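# Place only the ice pack into the upright delivery bag

## Task

Move the ice pack out of the basket so that all of it rests inside the delivery bag, with the bag still upright at the end. Do not release the pack while it is entirely above the bag's rim; lower it partly past the rim before letting go, since dropping it in from above may count as failure. Every other item must remain in the basket.

## Robot and tools

Robot and scene. Two arms work at a table: left_arm (base near x -0.035, y +0.336, z +0.039 m) carries a five-finger left hand, right_arm (base near x +0.029, y -0.239, z +0.026 m) a right hand. A post is fixed behind them. The scene frame has its origin at table-top height midway between the arms, +x pointing out over the table, +y toward the left_arm side, +z up. Loose objects are occasionally nudged by the scene itself.

Hand point. Each arm is steered by a point 0.05 m in front of its palm, 0.15 m from the wrist mount along the fingers. Its +z runs along the straight fingers, +y out of the palm, +x across the palm: away from the thumb on the right hand, toward the thumb on the left hand. Straight fingers reach 0.06-0.07 m past the point. A rigid bracket on the little-finger side of the wrist can strike things.

The 28-number row. Every action row and every move target is one flat list of 28 values, each in [-1, 1], covering both arms even when one is idle: left_arm dx, dy, dz, rx, ry, rz, then the left hand's thumb_turn, thumb_bend, index, middle, ring, little, force_limit, speed; then the same fourteen for right_arm. The six pose values are offsets, not poses: they count from that arm's Hand target as it stood when the action or move began, along that Hand target's own axes (not the scene axes). 1.0 equals 0.6 m for dx, dy, dz and 180 degrees for rotation; rx, ry, rz together form one rotation vector. Six zeros ask nothing new of an arm. The six finger values are absolute targets: -1 open/straight, +1 closed; thumb_turn +1 sets the thumb opposite the fingers, -1 beside the palm. force_limit maps -1..+1 to roughly 0..10 N at the fingertip (0..15 N for the two thumb motors); speed -1 is nearly still, +0.48 and above is full speed. There is no 'unchanged' code for a hand: resend the last eight values actually carried out for it, or, if none yet, its hand_measured six plus hand_force_limit and hand_speed.

Tools.
- execute_actions(actions, cameras): actions is a list of actions; each action is a table of 1 to 15 rows, one per 1/30 s step, a shorter table repeating its final row up to step 15. All rows of one action are measured from the same starting Hand target, not from the previous row; the next action starts from the new Hand target, so repeating an offset moves further. cameras: names, ["all"], [] or null (images come by default only with an empty actions list).
- move(target, speed, blend, blocking, cameras): target is one row or a list of up to 15 rows; every row's offsets count from the Hand targets at the move's start, not from the previous target. Paths are straight, ignore obstacles and end together within 10 s. speed is path top speed in m/s, 0.002 to 4.3, default 0.25 (turn rate twice that in rad/s), one value or one per target. blend is in metres, one value or per target; 0 stops at each target. blocking=false returns after about 0.5 s while motion continues. Hand values of the first target are sent at once; later ones on arrival once everything is still. The result adds a 'move:' line with the ending (done, off_target, moving, held, fault) and limits (paced = pose clipped, held = steps withheld).
- wait(seconds): 0 to 3600, sends nothing new; returns early if a running move ends.
- stop(): brakes a running move.
- zoom_image(camera, region): region [x0, y0, x1, y1] in pixels of that camera's latest image, at most 504 wide and high.
- show_instructions(): shows the reference pages (a left-hand diagram).
- finished_scene(scene=1): ends the scene irreversibly.

Results. end_effector_position (m) and end_effector_quat_wxyz are in the scene frame and may be a few cm off. Hand target is the last commanded pose after clipping; your next offsets start there. Commanded orientation is clipped to within 40 degrees of the measured one each step. Arms often settle 1-3 cm (sometimes 5 cm) short, usually below the target; a new execute_actions with zero offsets re-requests it, or send the remaining gap as an offset. Hand readings list six values in motor order: hand_measured (position on the command scale), hand_stopped_by (moving, target, force, stalled, fault) and hand_load_n (fingertip newtons, positive when pushed open; falling to near 0 signals a lost grip). Joint positions, velocities, torques and motor temperatures also appear.

Gripping. With the thumb in front of the palm the hand encloses objects 0.035-0.065 m thick; a thumb-tip-to-index-pad pinch holds light items up to about 0.08 m. Close at speed -0.94 or lower for a gentle grip. To squeeze harder, raise force_limit and send a target more closed than hand_measured; to release, send one more open.

Cautions. Avoid drops of any height, releasing moving items, hard contact with the table, post, bag or basket, and any contact between the two hands or arms (it can end the scene). Nothing may leave the table. Keep the bag upright and lower the ice pack partly below its rim before opening. Pushing into obstacles, long stretched reaches or heavy holds heat motors; at 100 degrees C the arm goes limp for 30-60 s. To end a press, command a target back past the hand point.

Cameras: cam_high, cam_low, cam_left_wrist, cam_right_wrist, each 672x504, with calibration supplied (wrist cameras move with their arms).

Each tool is called after "Call:" as name([rows], argument=value, ...), one row to a line, values as JSON.

Reference images:

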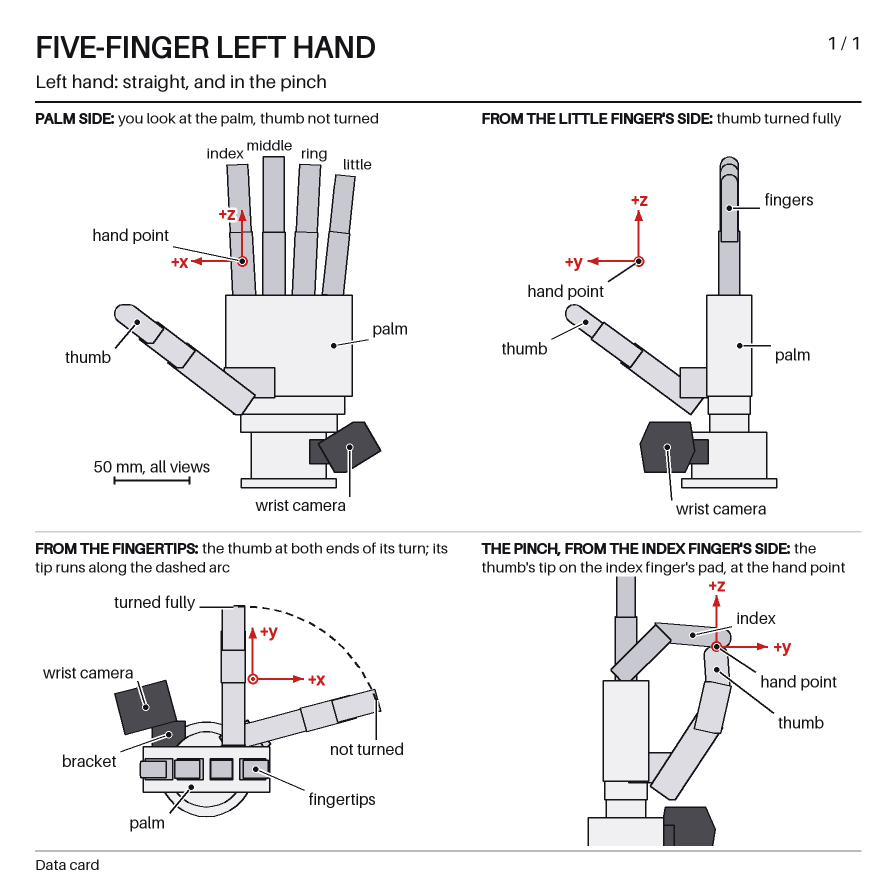

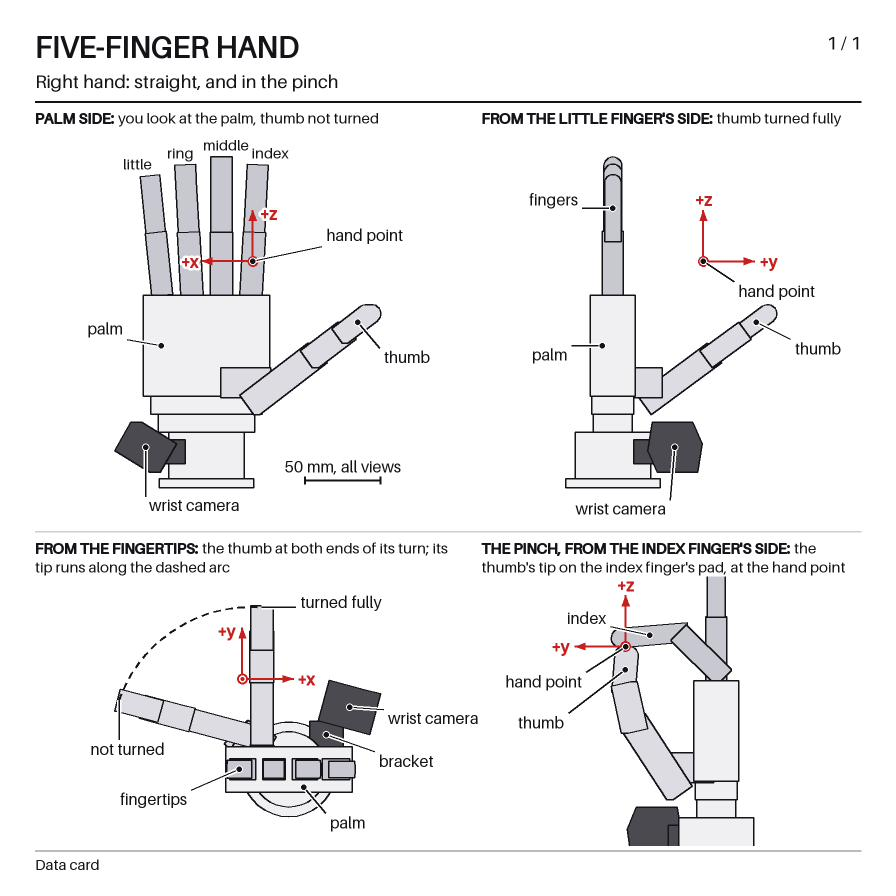

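## Session

Call:
execute_actions(actions=[])

Scene clock: 0.00 s.
left_arm: end_effector_position=(+0.6395, +0.2865, +0.3881) hand_measured=(-1.000, -1.000, -1.000, -1.000, -1.000, -1.000) hand_load_n=(+0.0, +0.0, +0.0, +0.0, +0.0, +0.0) hand_stopped_by=(target, target, target, target, target, target) hand_force_limit=0.00 hand_speed=-0.80 end_effector_quat_wxyz=(-0.402, +0.744, -0.531, +0.053) | right_arm: end_effector_position=(+0.0817, +0.0279, +0.3492) hand_measured=(-1.000, -1.000, -1.000, -1.000, -1.000, -1.000) hand_load_n=(+0.0, +0.0, +0.0, +0.0, +0.0, +0.0) hand_stopped_by=(target, target, target, target, target, target) hand_force_limit=0.00 hand_speed=-0.80 end_effector_quat_wxyz=(-0.008, +0.377, +0.817, +0.436)
Joint positions: left_arm=[-0.216 1.956 2.325 -1.414 -0.681 -0.338] | right_arm=[2.064 0.521 0.764 -1.154 0.669 -2.015]
Joint velocities: within noise
Joint torques (N m): no reading
Motor temperatures (°C): left_arm=[30 33 27 30 35 26] | right_arm=[25 30 23 26 24 26]
Heat: left arm: hottest wrist yaw 35 °C; right arm: hottest shoulder 30 °C.
Hand target: left_arm +0.6419, +0.2861, +0.4016; -0.408, +0.744, -0.525, +0.066 | right_arm +0.0808, +0.0295, +0.3620; -0.019, +0.380, +0.811, +0.444

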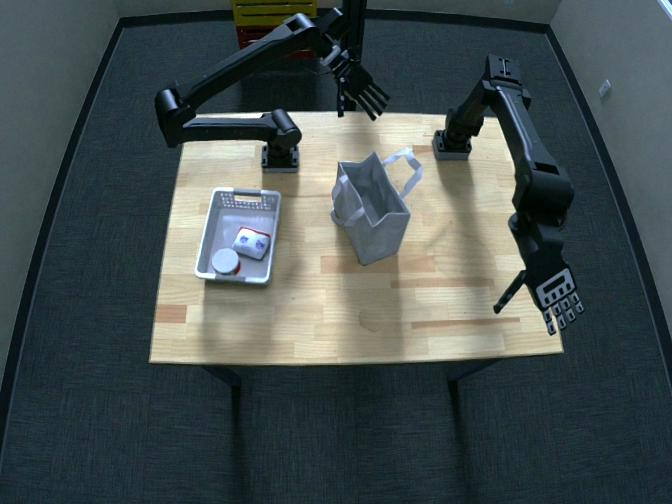

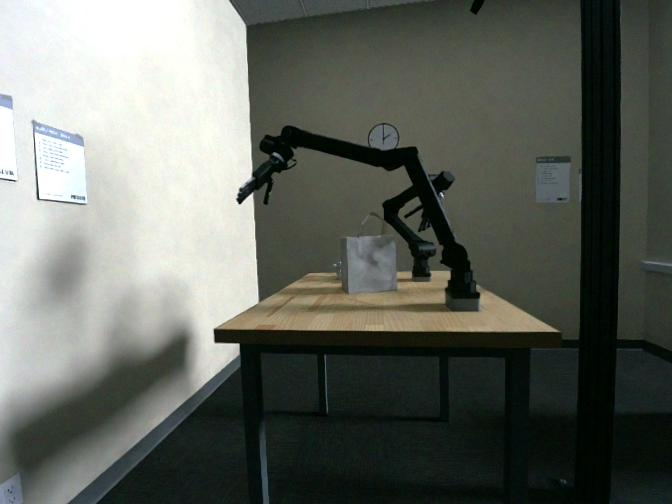

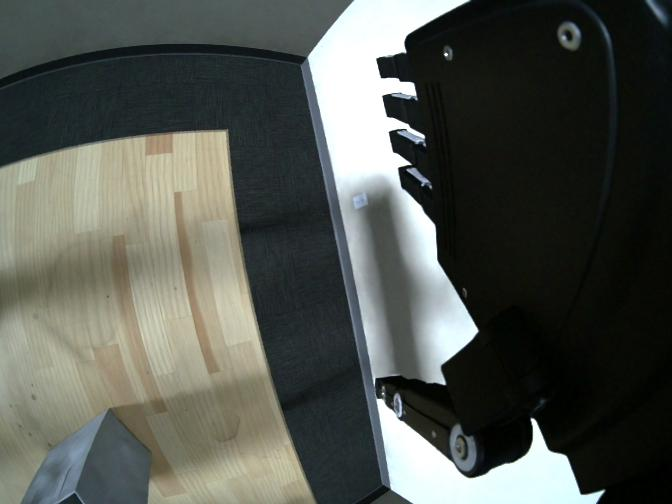

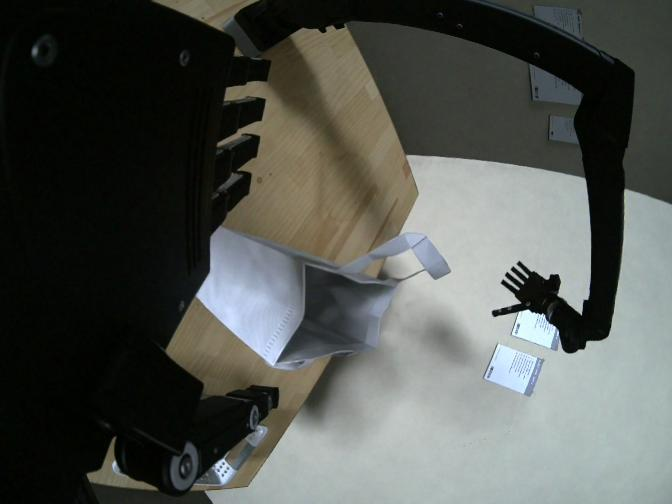

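Call:
zoom_image(camera="cam_high", region=[180, 170, 300, 300])

Call:
zoom_image(camera="cam_high", region=[300, 130, 440, 280])

Call:
zoom_image(camera="cam_low", region=[300, 160, 480, 320])

Scaled by 3.877 from the camera's image (finer frame: 960x720).

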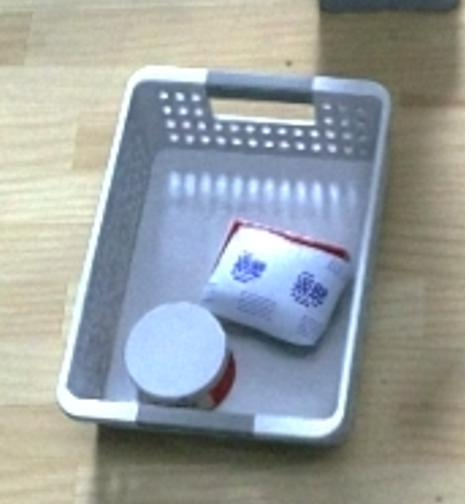

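Scaled by 3.360 from the camera's image (finer frame: 960x720).

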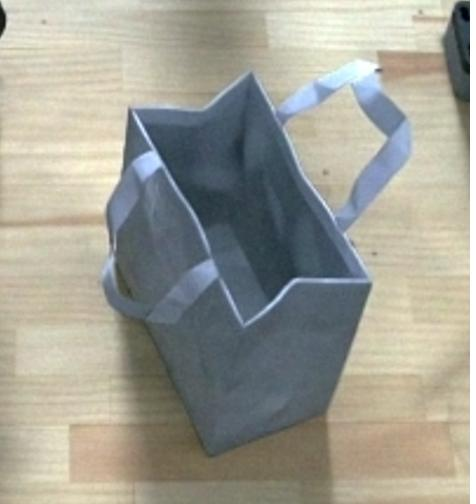

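Scaled by 2.800 from the camera's image (finer frame: 960x720).

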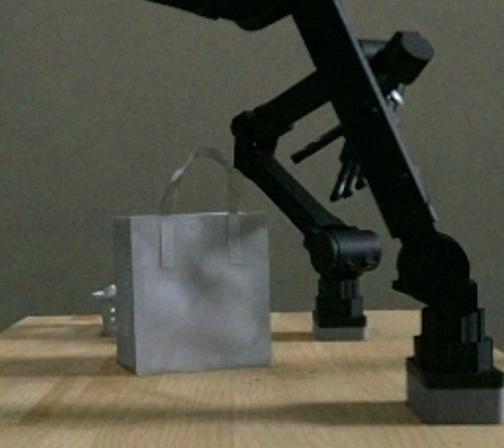

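Call:
move(target=[0,0,0,0,0,0,-1,-1,-1,-1,-1,-1,0,-0.8,0.0888,0.2303,-0.0572,0,0,0.6389,-1,-1,-1,-1,-1,-1,0,-0.8], cameras=["all"])

Scene clock: 174.60 s.
left_arm: end_effector_position=(+0.6395, +0.2865, +0.3881) hand_measured=(-1.000, -1.000, -1.000, -1.000, -1.000, -1.000) hand_load_n=(+0.0, +0.0, +0.0, +0.0, +0.0, +0.0) hand_stopped_by=(target, target, target, target, target, target) hand_force_limit=0.00 hand_speed=-0.80 end_effector_quat_wxyz=(-0.402, +0.744, -0.531, +0.053) | right_arm: end_effector_position=(+0.1181, +0.0795, +0.4796) hand_measured=(-1.000, -1.000, -1.000, -1.000, -1.000, -1.000) hand_load_n=(+0.0, +0.0, +0.0, +0.0, +0.0, +0.0) hand_stopped_by=(target, target, target, target, target, target) hand_force_limit=0.00 hand_speed=-0.80 end_effector_quat_wxyz=(-0.370, +0.894, +0.125, +0.220)
Joint positions: left_arm=[-0.216 1.956 2.325 -1.414 -0.681 -0.338] | right_arm=[1.415 0.915 1.473 -1.253 0.191 -0.519]
Joint torques (N m): left_arm=[0.09 -19.66 12.18 1.47 -0.55 0.05] | right_arm=[-1.38 -4.07 12.25 1.05 -0.08 -0.03]
Motor temperatures (°C): left_arm=[29 37 34 29 35 26] | right_arm=[24 29 31 25 24 25]
Heat: left arm: hottest shoulder 37 °C; right arm: hottest elbow 31 °C.
Hand target: left_arm +0.6419, +0.2861, +0.4016; -0.408, +0.744, -0.525, +0.066 | right_arm +0.1199, +0.0802, +0.4998; -0.384, +0.888, +0.115, +0.223
Off the commanded pose: left_arm 0.014 m, 2 deg | right_arm 0.020 m, 2 deg.
move: off_target (right_arm)
cam_right_wrist: T_world_to_cam=[[0.61374, -0.63908, -0.46357, 0.19902], [-0.77487, -0.60014, -0.19852, 0.23449], [-0.15133, 0.48104, -0.86354, 0.50181]] pos_world=[0.13549, 0.02653, 0.57214]

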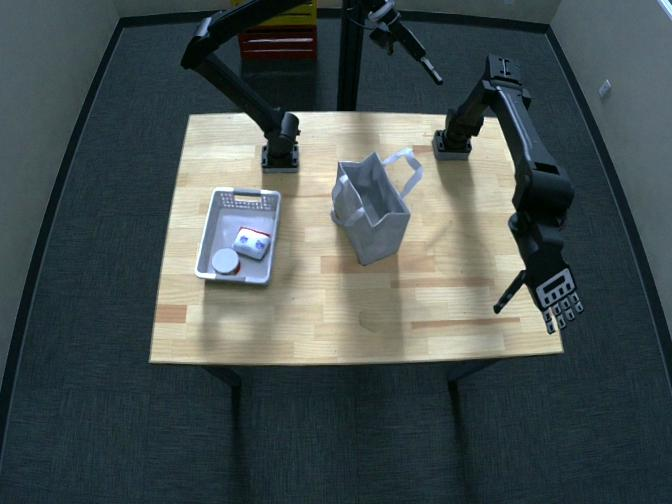

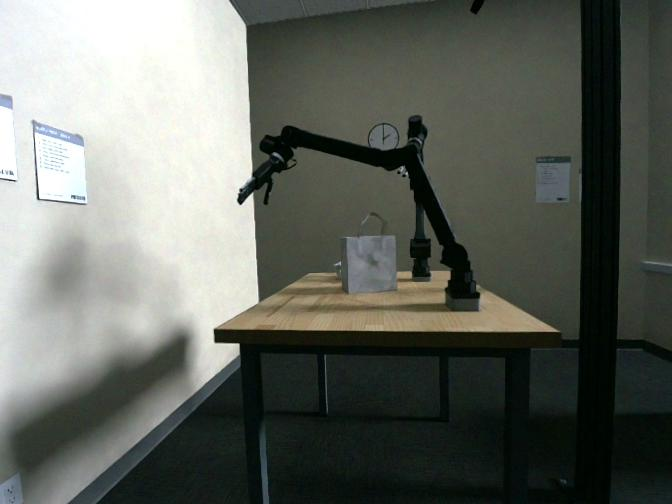

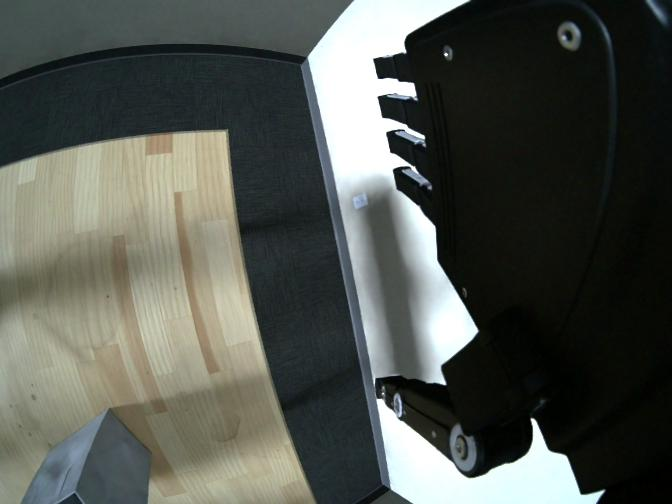

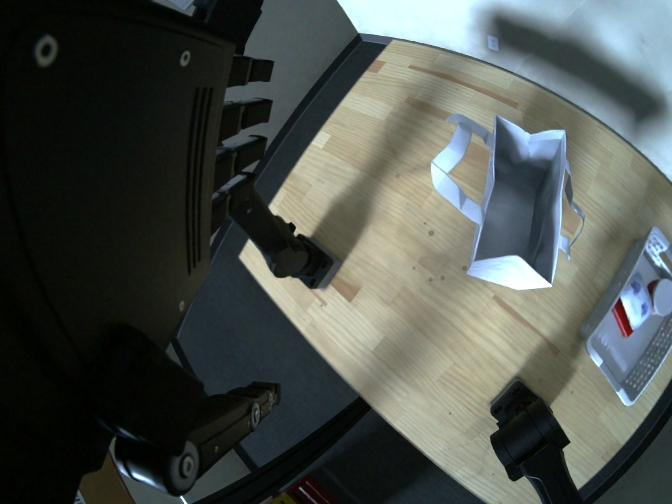

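Call:
move([
  [0,0,0,0,0,0,-1,-1,-1,-1,-1,-1,0,-0.8,0.3297,0.4089,-0.1358,-0.1615,0.2102,0.2012,-1,-1,-1,-1,-1,-1,0,-0.8],
  [0,0,0,0,0,0,-1,-1,-1,-1,-1,-1,0,-0.8,0.1853,0.7537,-0.3098,-0.2493,0.2269,0.5570,-1,-1,-1,-1,-1,-1,0,-0.8],
], blend=[0.05,0], cameras=["all"])

Scene clock: 194.80 s.
left_arm: end_effector_position=(+0.6395, +0.2865, +0.3881) hand_measured=(-1.000, -1.000, -1.000, -1.000, -1.000, -1.000) hand_load_n=(-0.5, +0.0, +0.0, +0.0, +0.0, -0.5) hand_stopped_by=(target, target, target, target, target, target) hand_force_limit=0.00 hand_speed=-0.80 end_effector_quat_wxyz=(-0.402, +0.744, -0.531, +0.053) | right_arm: end_effector_position=(+0.3312, -0.3594, +0.3746) hand_measured=(-1.000, -1.000, -1.000, -1.000, -1.000, -1.000) hand_load_n=(+0.0, +0.0, +0.0, +0.0, +0.0, +0.0) hand_stopped_by=(target, target, target, target, target, target) hand_force_limit=0.00 hand_speed=-0.80 end_effector_quat_wxyz=(+0.104, -0.612, +0.772, -0.136)
Joint positions: left_arm=[-0.216 1.956 2.325 -1.414 -0.681 -0.338] | right_arm=[-0.477 1.163 1.473 -1.544 -0.074 -0.229]
Joint torques (N m): left_arm=[0.03 -19.66 12.21 1.5 -0.55 0.05] | right_arm=[-2.61 -8.18 9.87 0.29 -0.32 -0.04]
Heat: left arm: hottest shoulder 37 °C; right arm: hottest elbow 32 °C.
Hand target: left_arm +0.6419, +0.2861, +0.4016; -0.408, +0.744, -0.525, +0.066 | right_arm +0.3302, -0.3591, +0.3807; +0.107, -0.607, +0.776, -0.137
Off the commanded pose: left_arm 0.014 m, 2 deg | right_arm 0.006 m, 1 deg.
move: done
cam_right_wrist: T_world_to_cam=[[-0.93876, -0.05902, -0.33947, 0.4152], [-0.20806, 0.88243, 0.42193, 0.22798], [0.27465, 0.46672, -0.84067, 0.49976]] pos_world=[0.29995, -0.40992, 0.46489]

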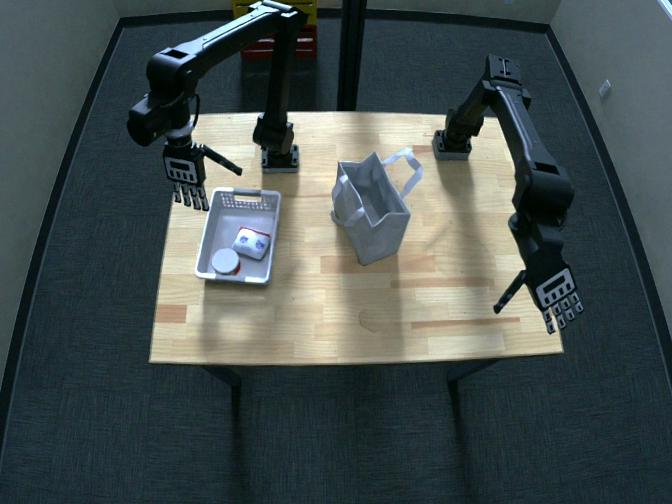

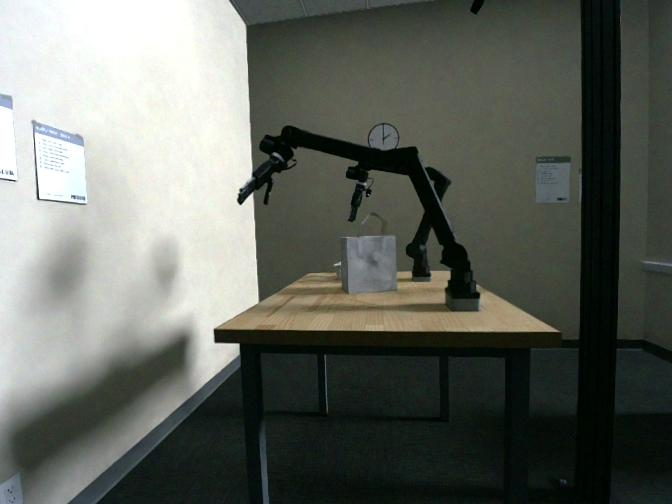

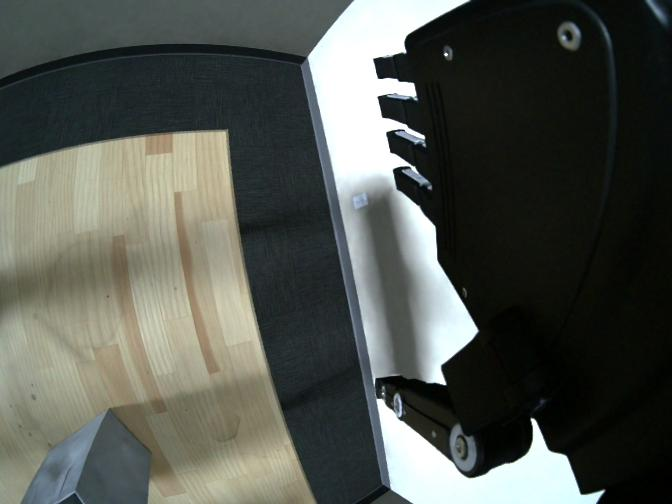

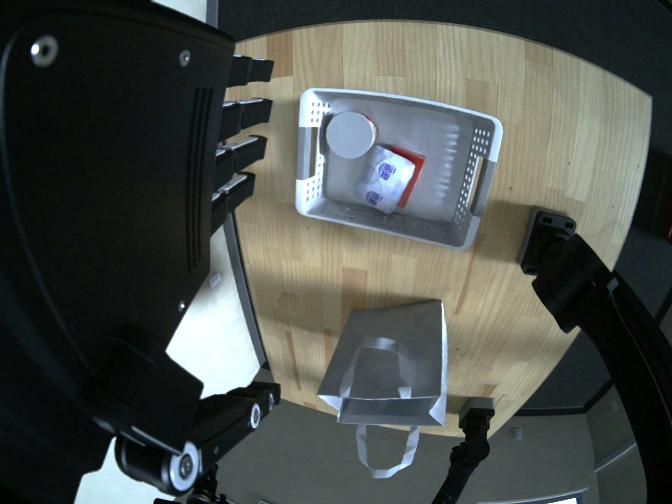

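Call:
zoom_image(camera="cam_right_wrist", region=[290, 80, 510, 255])

Call:
zoom_image(camera="cam_right_wrist", region=[310, 290, 460, 440])

Scaled by 2.291 from the camera's image (finer frame: 960x720).

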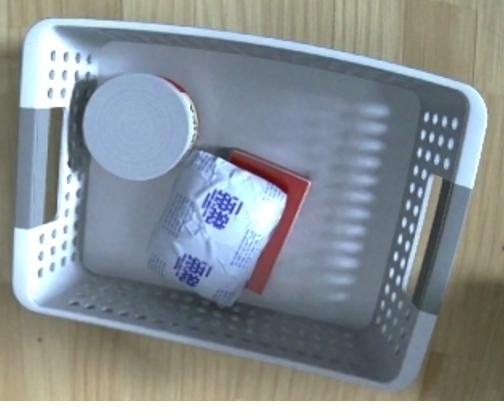

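Scaled by 3.360 from the camera's image (finer frame: 960x720).

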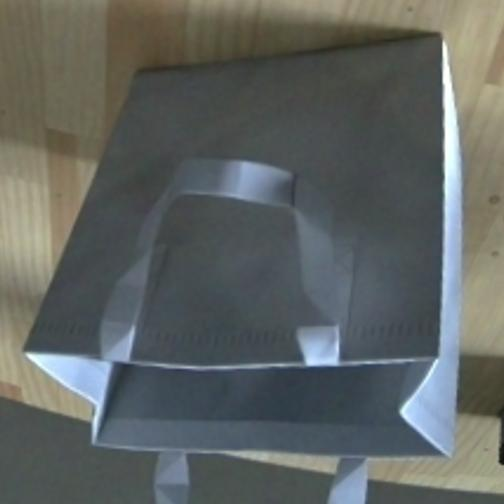

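Call:
zoom_image(camera="cam_right_wrist", region=[345, 135, 435, 220])

Call:
zoom_image(camera="cam_high", region=[210, 215, 285, 275])

Scaled by 5.600 from the camera's image (finer frame: 960x720).

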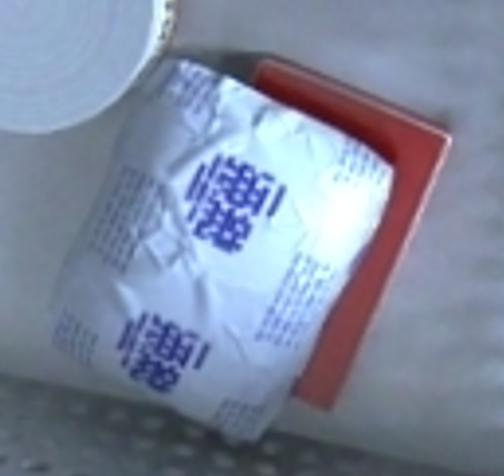

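Scaled by 6.720 from the camera's image (finer frame: 960x720).

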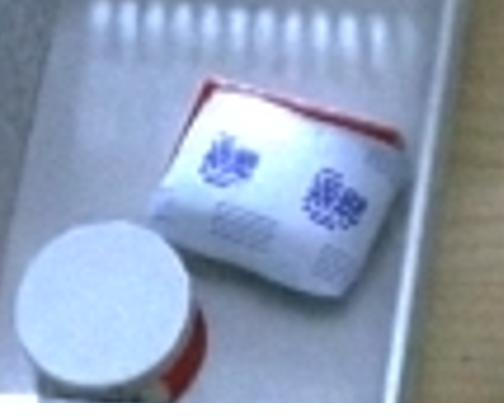

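Call:
move(target=[0,0,0,0,0,0,-1,-1,-1,-1,-1,-1,0,-0.8,-0.1010,0.0763,0.3461,0.2054,0.0241,0.0305,1,-1,-0.7,-0.7,1,1,0,-0.6], cameras=["cam_high","cam_right_wrist"])

Scene clock: 481.77 s.
left_arm: end_effector_position=(+0.6395, +0.2865, +0.3881) hand_measured=(-1.000, -1.000, -1.000, -1.000, -1.000, -1.000) hand_load_n=(+0.0, +0.0, +0.0, +0.0, +0.0, +0.0) hand_stopped_by=(target, target, target, target, target, target) hand_force_limit=0.00 hand_speed=-0.80 end_effector_quat_wxyz=(-0.402, +0.744, -0.531, +0.053) | right_arm: end_effector_position=(+0.3649, -0.3087, +0.1605) hand_measured=(+1.000, -1.000, -0.700, -0.700, +1.000, +1.000) hand_load_n=(+0.0, +0.0, +0.0, +0.0, +0.0, +0.0) hand_stopped_by=(target, target, target, target, target, target) hand_force_limit=0.00 hand_speed=-0.60 end_effector_quat_wxyz=(+0.260, -0.504, +0.729, -0.384)
Joint positions: left_arm=[-0.216 1.956 2.325 -1.414 -0.681 -0.338] | right_arm=[-0.249 0.729 0.474 -0.356 0.104 0.062]
Joint torques (N m): left_arm=[0.03 -19.72 12.18 1.51 -0.55 0.04] | right_arm=[-1.55 -3.43 9.96 2.55 0.22 -0.08]
Heat: left arm: hottest shoulder 37 °C; right arm: hottest elbow 31 °C.
Hand target: left_arm +0.6419, +0.2861, +0.4016; -0.408, +0.744, -0.525, +0.066 | right_arm +0.3721, -0.3074, +0.1699; +0.271, -0.499, +0.723, -0.393
Off the commanded pose: left_arm 0.014 m, 2 deg | right_arm 0.012 m, 2 deg.
move: off_target (right_arm)
cam_right_wrist: T_world_to_cam=[[-0.59811, -0.06841, -0.79849, 0.32365], [-0.25082, 0.96228, 0.10543, 0.37182], [0.76116, 0.26333, -0.5927, 0.00674]] pos_world=[0.2817, -0.33742, 0.22322]

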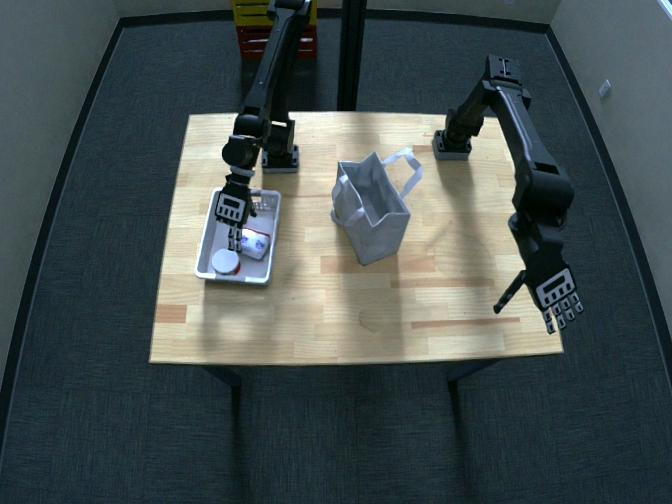

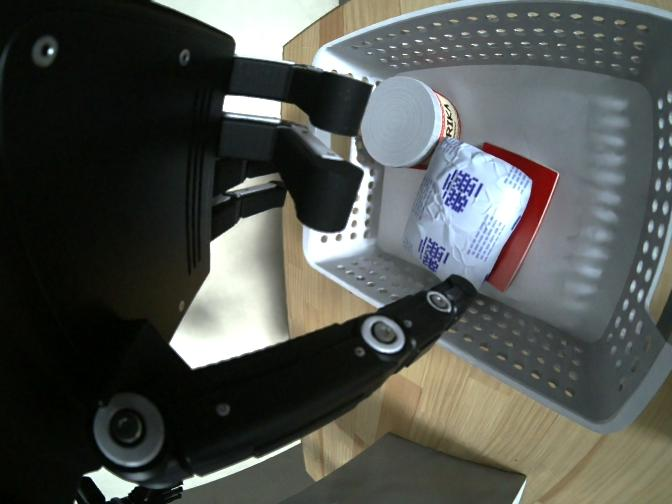

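Call:
zoom_image(camera="cam_right_wrist", region=[340, 60, 580, 310])

Scaled by 2.016 from the camera's image (finer frame: 960x720).

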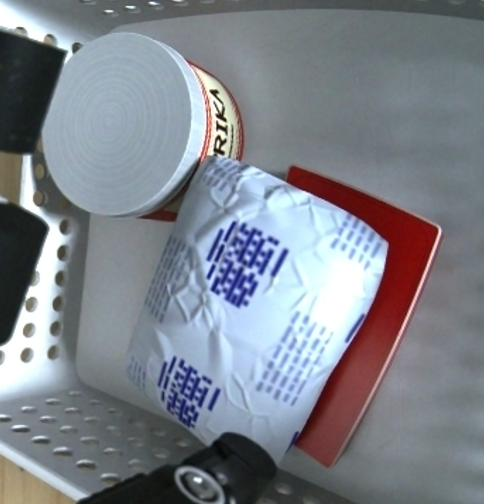

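Call:
zoom_image(camera="cam_right_wrist", region=[190, 40, 500, 380])

Call:
zoom_image(camera="cam_high", region=[190, 130, 300, 300])

Scaled by 1.482 from the camera's image (finer frame: 960x720).

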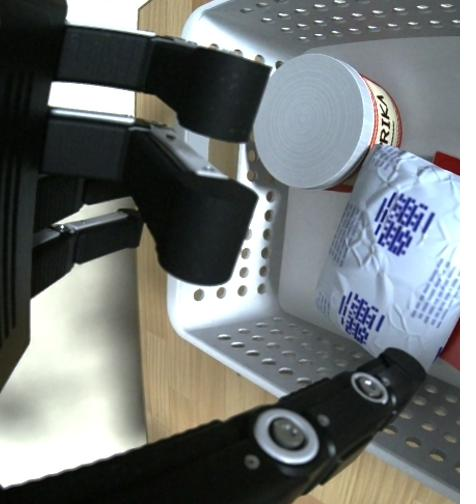

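Scaled by 2.965 from the camera's image (finer frame: 960x720).

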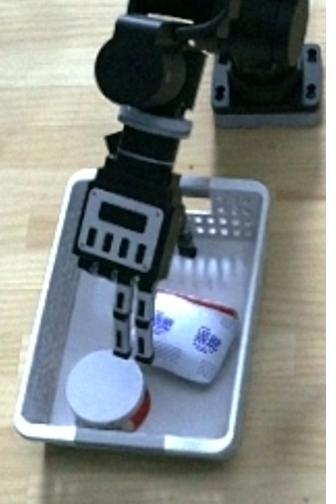

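Call:
move(target=[0,0,0,0,0,0,-1,-1,-1,-1,-1,-1,0,-0.8,-0.0138,0.1010,0.0615,0,0,0,1,-1,-0.7,-0.7,1,1,0,-0.6], cameras=["cam_high","cam_right_wrist"], speed=0.12)

Call:
zoom_image(camera="cam_right_wrist", region=[190, 40, 550, 400])

Call:
zoom_image(camera="cam_high", region=[190, 130, 300, 300])

Scene clock: 560.23 s.
left_arm: end_effector_position=(+0.6395, +0.2865, +0.3881) hand_measured=(-1.000, -1.000, -1.000, -1.000, -1.000, -1.000) hand_load_n=(+0.0, +0.0, +0.0, +0.0, +0.0, +0.0) hand_stopped_by=(target, target, target, target, target, target) hand_force_limit=0.00 hand_speed=-0.80 end_effector_quat_wxyz=(-0.402, +0.744, -0.531, +0.053) | right_arm: end_effector_position=(+0.3675, -0.3013, +0.0946) hand_measured=(+1.000, -1.000, -0.700, -0.700, +1.000, +1.000) hand_load_n=(+0.0, +0.0, +0.0, +0.0, +0.0, +0.0) hand_stopped_by=(target, target, target, target, target, target) hand_force_limit=0.00 hand_speed=-0.60 end_effector_quat_wxyz=(+0.262, -0.502, +0.727, -0.388)
Joint positions: left_arm=[-0.216 1.956 2.325 -1.414 -0.681 -0.338] | right_arm=[-0.211 0.846 0.326 -0.082 0.137 0.083]
Joint torques (N m): left_arm=[0.15 -19.72 12.18 1.5 -0.55 0.05] | right_arm=[-0.15 -3.72 8.92 2.55 0.18 -0.1]
Heat: left arm: hottest shoulder 37 °C; right arm: hottest elbow 31 °C.
Hand target: left_arm +0.6419, +0.2861, +0.4016; -0.408, +0.744, -0.525, +0.066 | right_arm +0.3732, -0.2989, +0.0988; +0.271, -0.499, +0.723, -0.393
Off the commanded pose: left_arm 0.014 m, 2 deg | right_arm 0.008 m, 1 deg.
move: done
cam_right_wrist: T_world_to_cam=[[-0.58961, -0.07128, -0.80454, 0.2697], [-0.25127, 0.96286, 0.09884, 0.3732], [0.76761, 0.26043, -0.58562, -0.0402]] pos_world=[0.28365, -0.32965, 0.15656]

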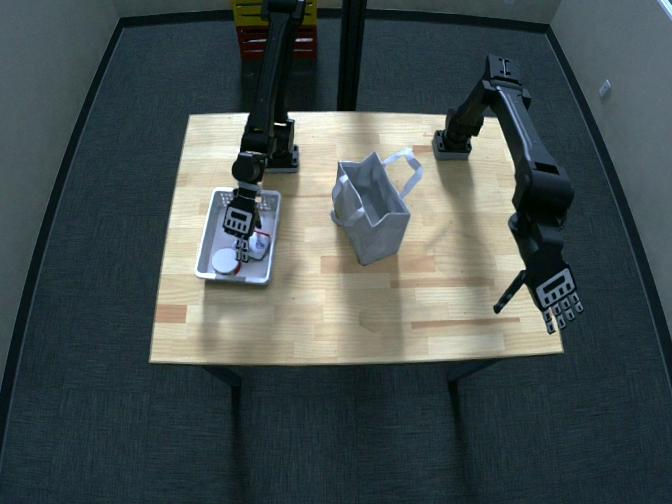

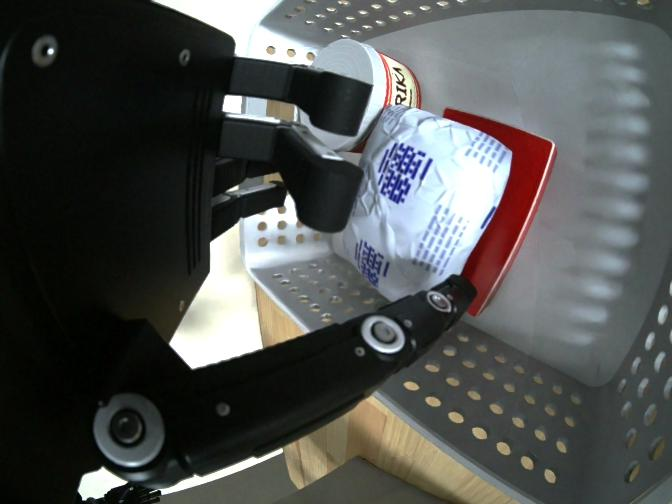

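Scaled by 1.400 from the camera's image (finer frame: 960x720).

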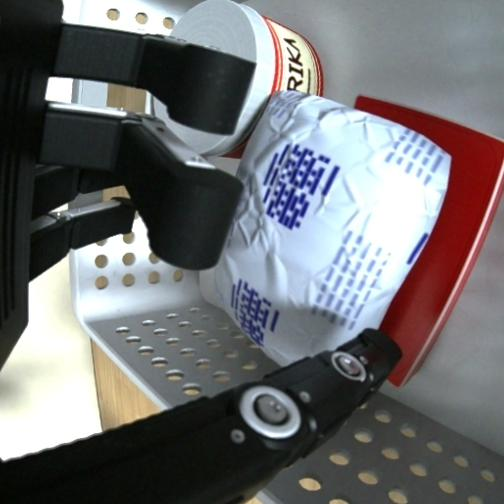

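Scaled by 2.965 from the camera's image (finer frame: 960x720).

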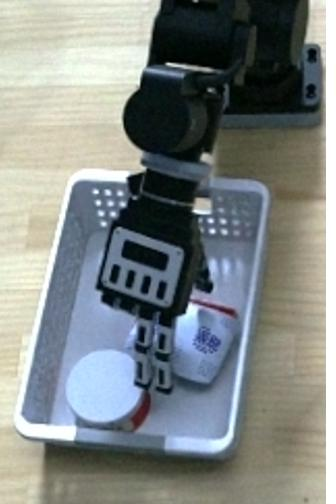

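Call:
move(target=[0,0,0,0,0,0,-1,-1,-1,-1,-1,-1,0,-0.8,0,0.0588,0.0308,0,0,0,1,-1,-0.7,-0.7,1,1,0,-0.6], cameras=["cam_high","cam_right_wrist"], speed=0.08)

Call:
zoom_image(camera="cam_right_wrist", region=[190, 40, 550, 400])

Call:
zoom_image(camera="cam_high", region=[190, 180, 290, 300])

Scene clock: 581.10 s.
left_arm: end_effector_position=(+0.6395, +0.2865, +0.3881) hand_measured=(-1.000, -1.000, -1.000, -1.000, -1.000, -1.000) hand_load_n=(+0.0, +0.0, +0.0, +0.0, +0.0, +0.0) hand_stopped_by=(target, target, target, target, target, target) hand_force_limit=0.00 hand_speed=-0.80 end_effector_quat_wxyz=(-0.402, +0.744, -0.531, +0.053) | right_arm: end_effector_position=(+0.3748, -0.3026, +0.0705) hand_measured=(+1.000, -1.000, -0.700, -0.700, +1.000, +1.000) hand_load_n=(+0.0, +0.5, +0.0, +1.5, +0.0, +0.0) hand_stopped_by=(target, target, target, target, target, target) hand_force_limit=0.00 hand_speed=-0.60 end_effector_quat_wxyz=(+0.275, -0.494, +0.720, -0.402)
Joint positions: left_arm=[-0.216 1.956 2.325 -1.414 -0.681 -0.338] | right_arm=[-0.209 0.945 0.263 0.124 0.14 0.086]
Joint torques (N m): left_arm=[0.03 -19.72 12.21 1.48 -0.55 0.05] | right_arm=[-0.62 -2.84 6.78 2 0.14 -0.11]
Heat: left arm: hottest shoulder 37 °C; right arm: hottest elbow 31 °C.
Hand target: left_arm +0.6419, +0.2861, +0.4016; -0.408, +0.744, -0.525, +0.066 | right_arm +0.3697, -0.2976, +0.0592; +0.271, -0.499, +0.723, -0.393
Off the commanded pose: left_arm 0.014 m, 2 deg | right_arm 0.013 m, 1 deg.
move: off_target (right_arm)
cam_right_wrist: T_world_to_cam=[[-0.55432, -0.07693, -0.82874, 0.24121], [-0.25304, 0.96416, 0.07974, 0.38101], [0.79291, 0.25391, -0.55392, -0.07328]] pos_world=[0.28822, -0.33019, 0.12893]

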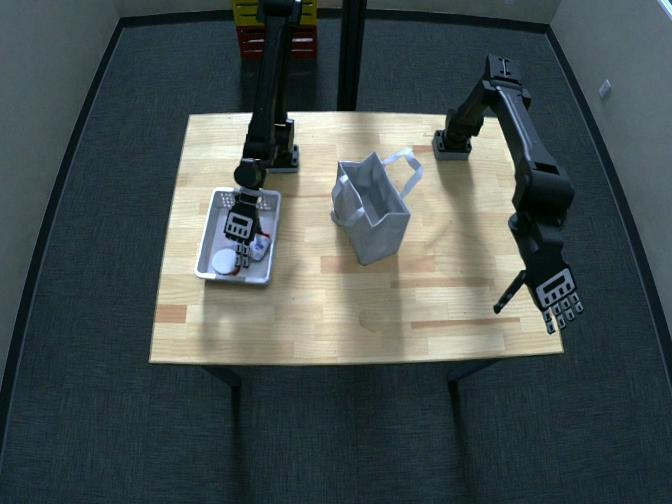

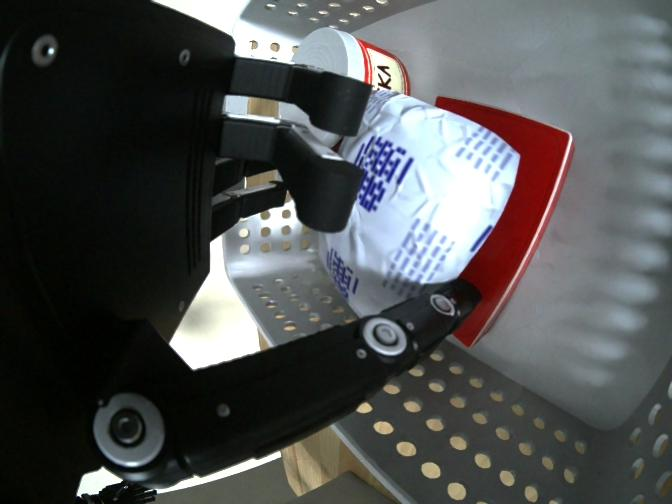

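Scaled by 1.400 from the camera's image (finer frame: 960x720).

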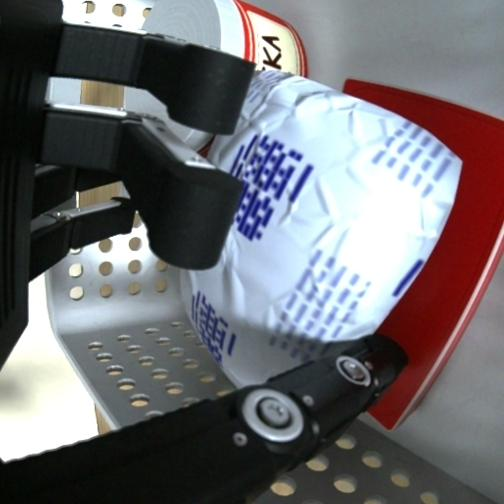

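Scaled by 4.200 from the camera's image (finer frame: 960x720).

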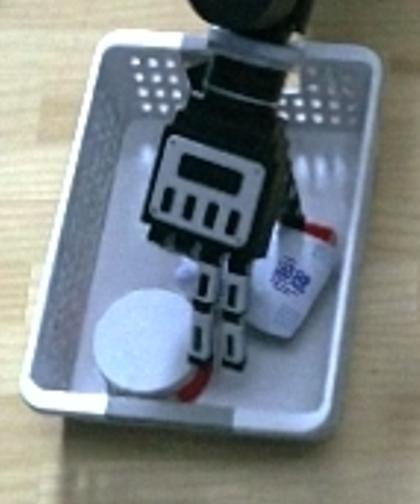

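Call:
move([
  [0,0,0,0,0,0,-1,-1,-1,-1,-1,-1,0,-0.8,-0.0013,-0.0530,-0.0280,0,0,0,1,-1,-0.7,-0.7,1,1,0,-0.6],
  [0,0,0,0,0,0,-1,-1,-1,-1,-1,-1,0,-0.8,-0.0013,-0.0530,-0.0280,0,0,0,1,-1,-0.5,-0.5,1,1,0,-0.6],
], cameras=["cam_high","cam_right_wrist"], speed=0.08)

Call:
zoom_image(camera="cam_right_wrist", region=[190, 40, 550, 400])

Call:
zoom_image(camera="cam_high", region=[190, 180, 290, 300])

Scene clock: 646.50 s.
left_arm: end_effector_position=(+0.6395, +0.2865, +0.3881) hand_measured=(-1.000, -1.000, -1.000, -1.000, -1.000, -1.000) hand_load_n=(+0.0, +0.0, +0.0, +0.0, +0.0, +0.0) hand_stopped_by=(target, target, target, target, target, target) hand_force_limit=0.00 hand_speed=-0.80 end_effector_quat_wxyz=(-0.402, +0.744, -0.531, +0.053) | right_arm: end_effector_position=(+0.3619, -0.2997, +0.0813) hand_measured=(+1.000, -1.000, -0.500, -0.500, +1.000, +1.000) hand_load_n=(+0.0, +0.0, +0.0, +0.5, +0.0, +0.5) hand_stopped_by=(target, target, target, target, target, target) hand_force_limit=0.00 hand_speed=-0.60 end_effector_quat_wxyz=(+0.263, -0.501, +0.727, -0.390)
Joint positions: left_arm=[-0.216 1.956 2.325 -1.414 -0.681 -0.338] | right_arm=[-0.207 0.854 0.286 -0.03 0.142 0.087]
Joint torques (N m): left_arm=[0.15 -19.72 12.19 1.48 -0.55 0.04] | right_arm=[-0.44 -4.84 10.99 1.1 0.17 -0.04]
Heat: left arm: hottest shoulder 37 °C; right arm: hottest elbow 30 °C.
Hand target: left_arm +0.6419, +0.2861, +0.4016; -0.408, +0.744, -0.525, +0.066 | right_arm +0.3731, -0.2980, +0.0952; +0.271, -0.499, +0.723, -0.394
Off the commanded pose: left_arm 0.014 m, 2 deg | right_arm 0.018 m, 1 deg.
move: off_target (right_arm); target 2's new numbers were sent with right_arm's hand 0.026 m and 2 deg from that target
cam_right_wrist: T_world_to_cam=[[-0.58634, -0.07044, -0.807, 0.25516], [-0.24943, 0.96351, 0.09712, 0.37119], [0.77071, 0.25823, -0.58252, -0.04615]] pos_world=[0.27777, -0.32776, 0.14298]

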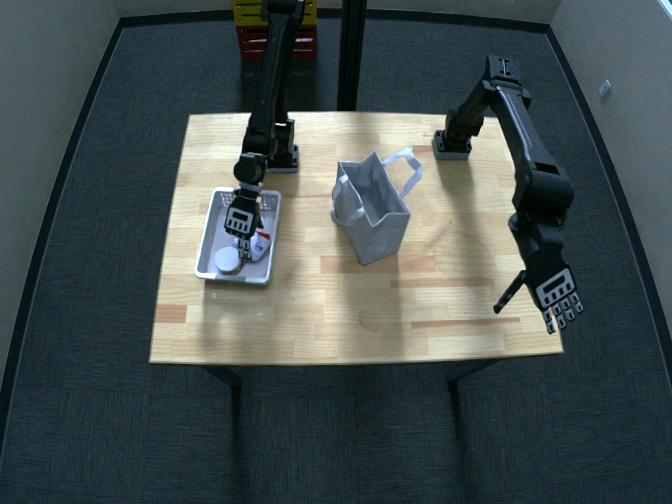

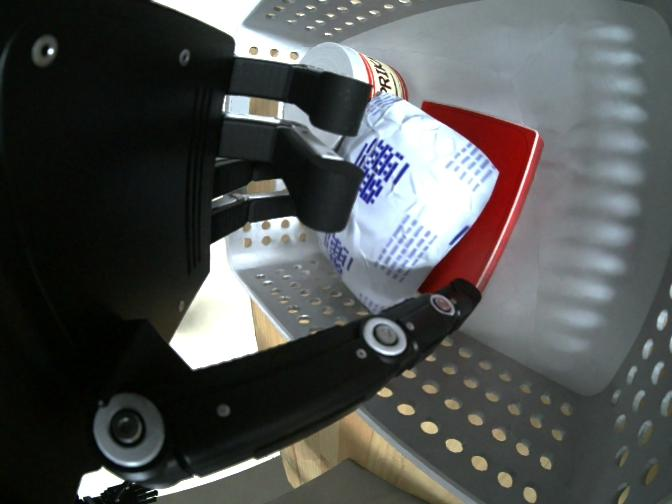

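Scaled by 1.400 from the camera's image (finer frame: 960x720).

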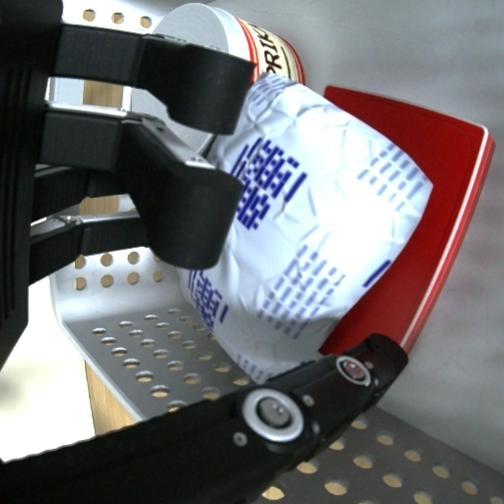

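Scaled by 4.200 from the camera's image (finer frame: 960x720).

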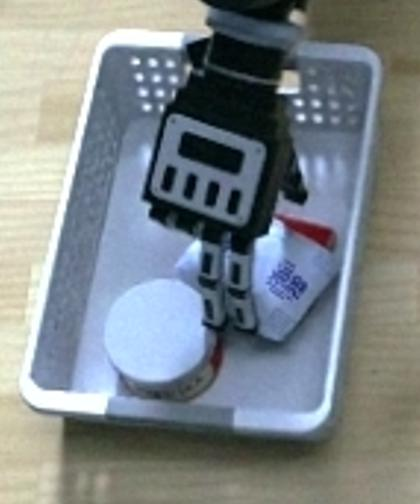

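Call:
move(target=[0,0,0,0,0,0,-1,-1,-1,-1,-1,-1,0,-0.8,0.0045,-0.0053,-0.0003,0,0.0429,0.0279,1,-1,-0.5,1,1,1,0,-0.6], cameras=["cam_high","cam_right_wrist"], speed=0.08)

Call:
zoom_image(camera="cam_right_wrist", region=[190, 40, 550, 400])

Call:
zoom_image(camera="cam_high", region=[190, 180, 290, 300])

Scene clock: 693.07 s.
left_arm: end_effector_position=(+0.6395, +0.2865, +0.3881) hand_measured=(-1.000, -1.000, -1.000, -1.000, -1.000, -1.000) hand_load_n=(+0.0, +0.0, +0.0, +0.0, +0.0, +0.0) hand_stopped_by=(target, target, target, target, target, target) hand_force_limit=0.00 hand_speed=-0.80 end_effector_quat_wxyz=(-0.402, +0.744, -0.531, +0.053) | right_arm: end_effector_position=(+0.3599, -0.3032, +0.0823) hand_measured=(+1.000, -1.000, -0.500, +1.000, +1.000, +1.000) hand_load_n=(-0.5, +0.0, +0.0, +0.0, +0.0, +0.0) hand_stopped_by=(target, target, target, target, target, target) hand_force_limit=0.00 hand_speed=-0.60 end_effector_quat_wxyz=(+0.229, -0.443, +0.764, -0.410)
Joint positions: left_arm=[-0.216 1.956 2.325 -1.414 -0.681 -0.338] | right_arm=[-0.122 0.853 0.297 -0.081 0.344 0.228]
Joint torques (N m): left_arm=[0.09 -19.72 12.21 1.47 -0.55 0.04] | right_arm=[-0.56 -3.31 11.1 1.28 0.34 -0.08]
Heat: left arm: hottest shoulder 37 °C; right arm: hottest elbow 33 °C.
Hand target: left_arm +0.6419, +0.2861, +0.4016; -0.408, +0.744, -0.525, +0.066 | right_arm +0.3736, -0.3010, +0.0980; +0.239, -0.439, +0.761, -0.414
Off the commanded pose: left_arm 0.014 m, 2 deg | right_arm 0.021 m, 1 deg.
move: off_target (right_arm)
cam_right_wrist: T_world_to_cam=[[-0.59415, 0.01999, -0.8041, 0.28449], [-0.09335, 0.99122, 0.09361, 0.32643], [0.79892, 0.13068, -0.58707, -0.09154]] pos_world=[0.27264, -0.31729, 0.14446]

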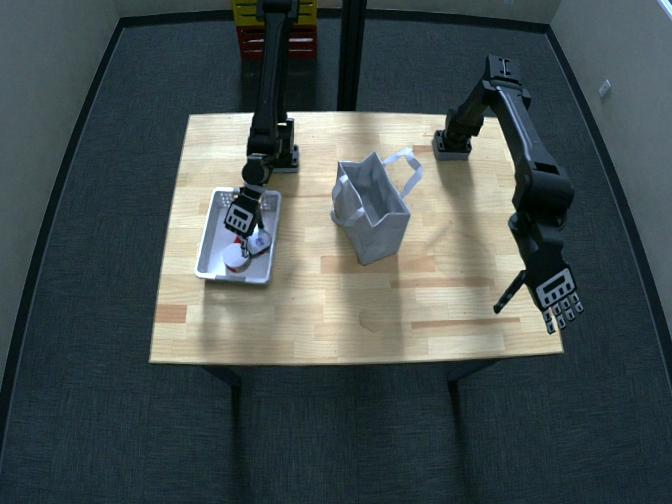

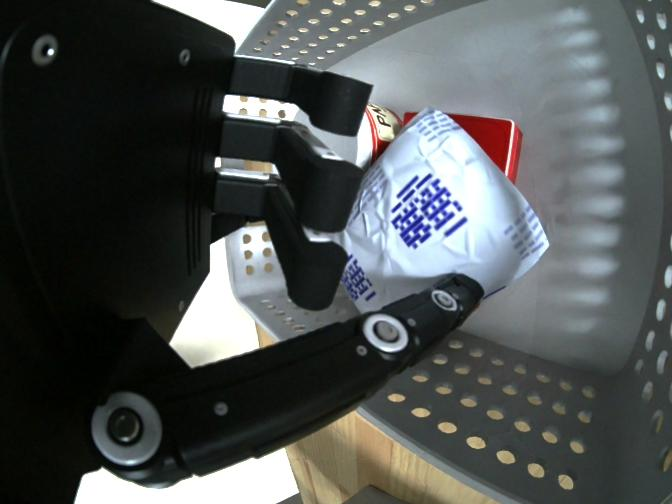

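Scaled by 1.400 from the camera's image (finer frame: 960x720).

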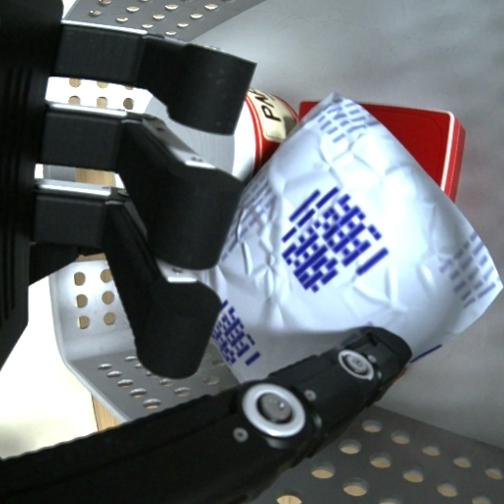

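Scaled by 4.200 from the camera's image (finer frame: 960x720).

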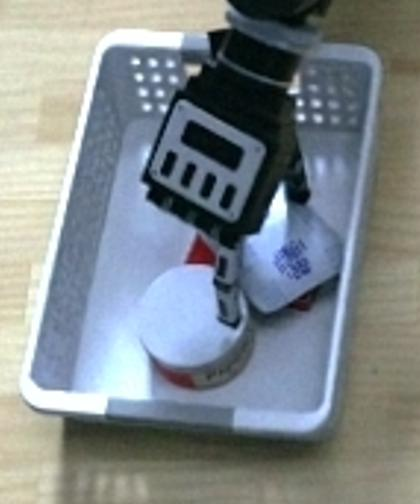

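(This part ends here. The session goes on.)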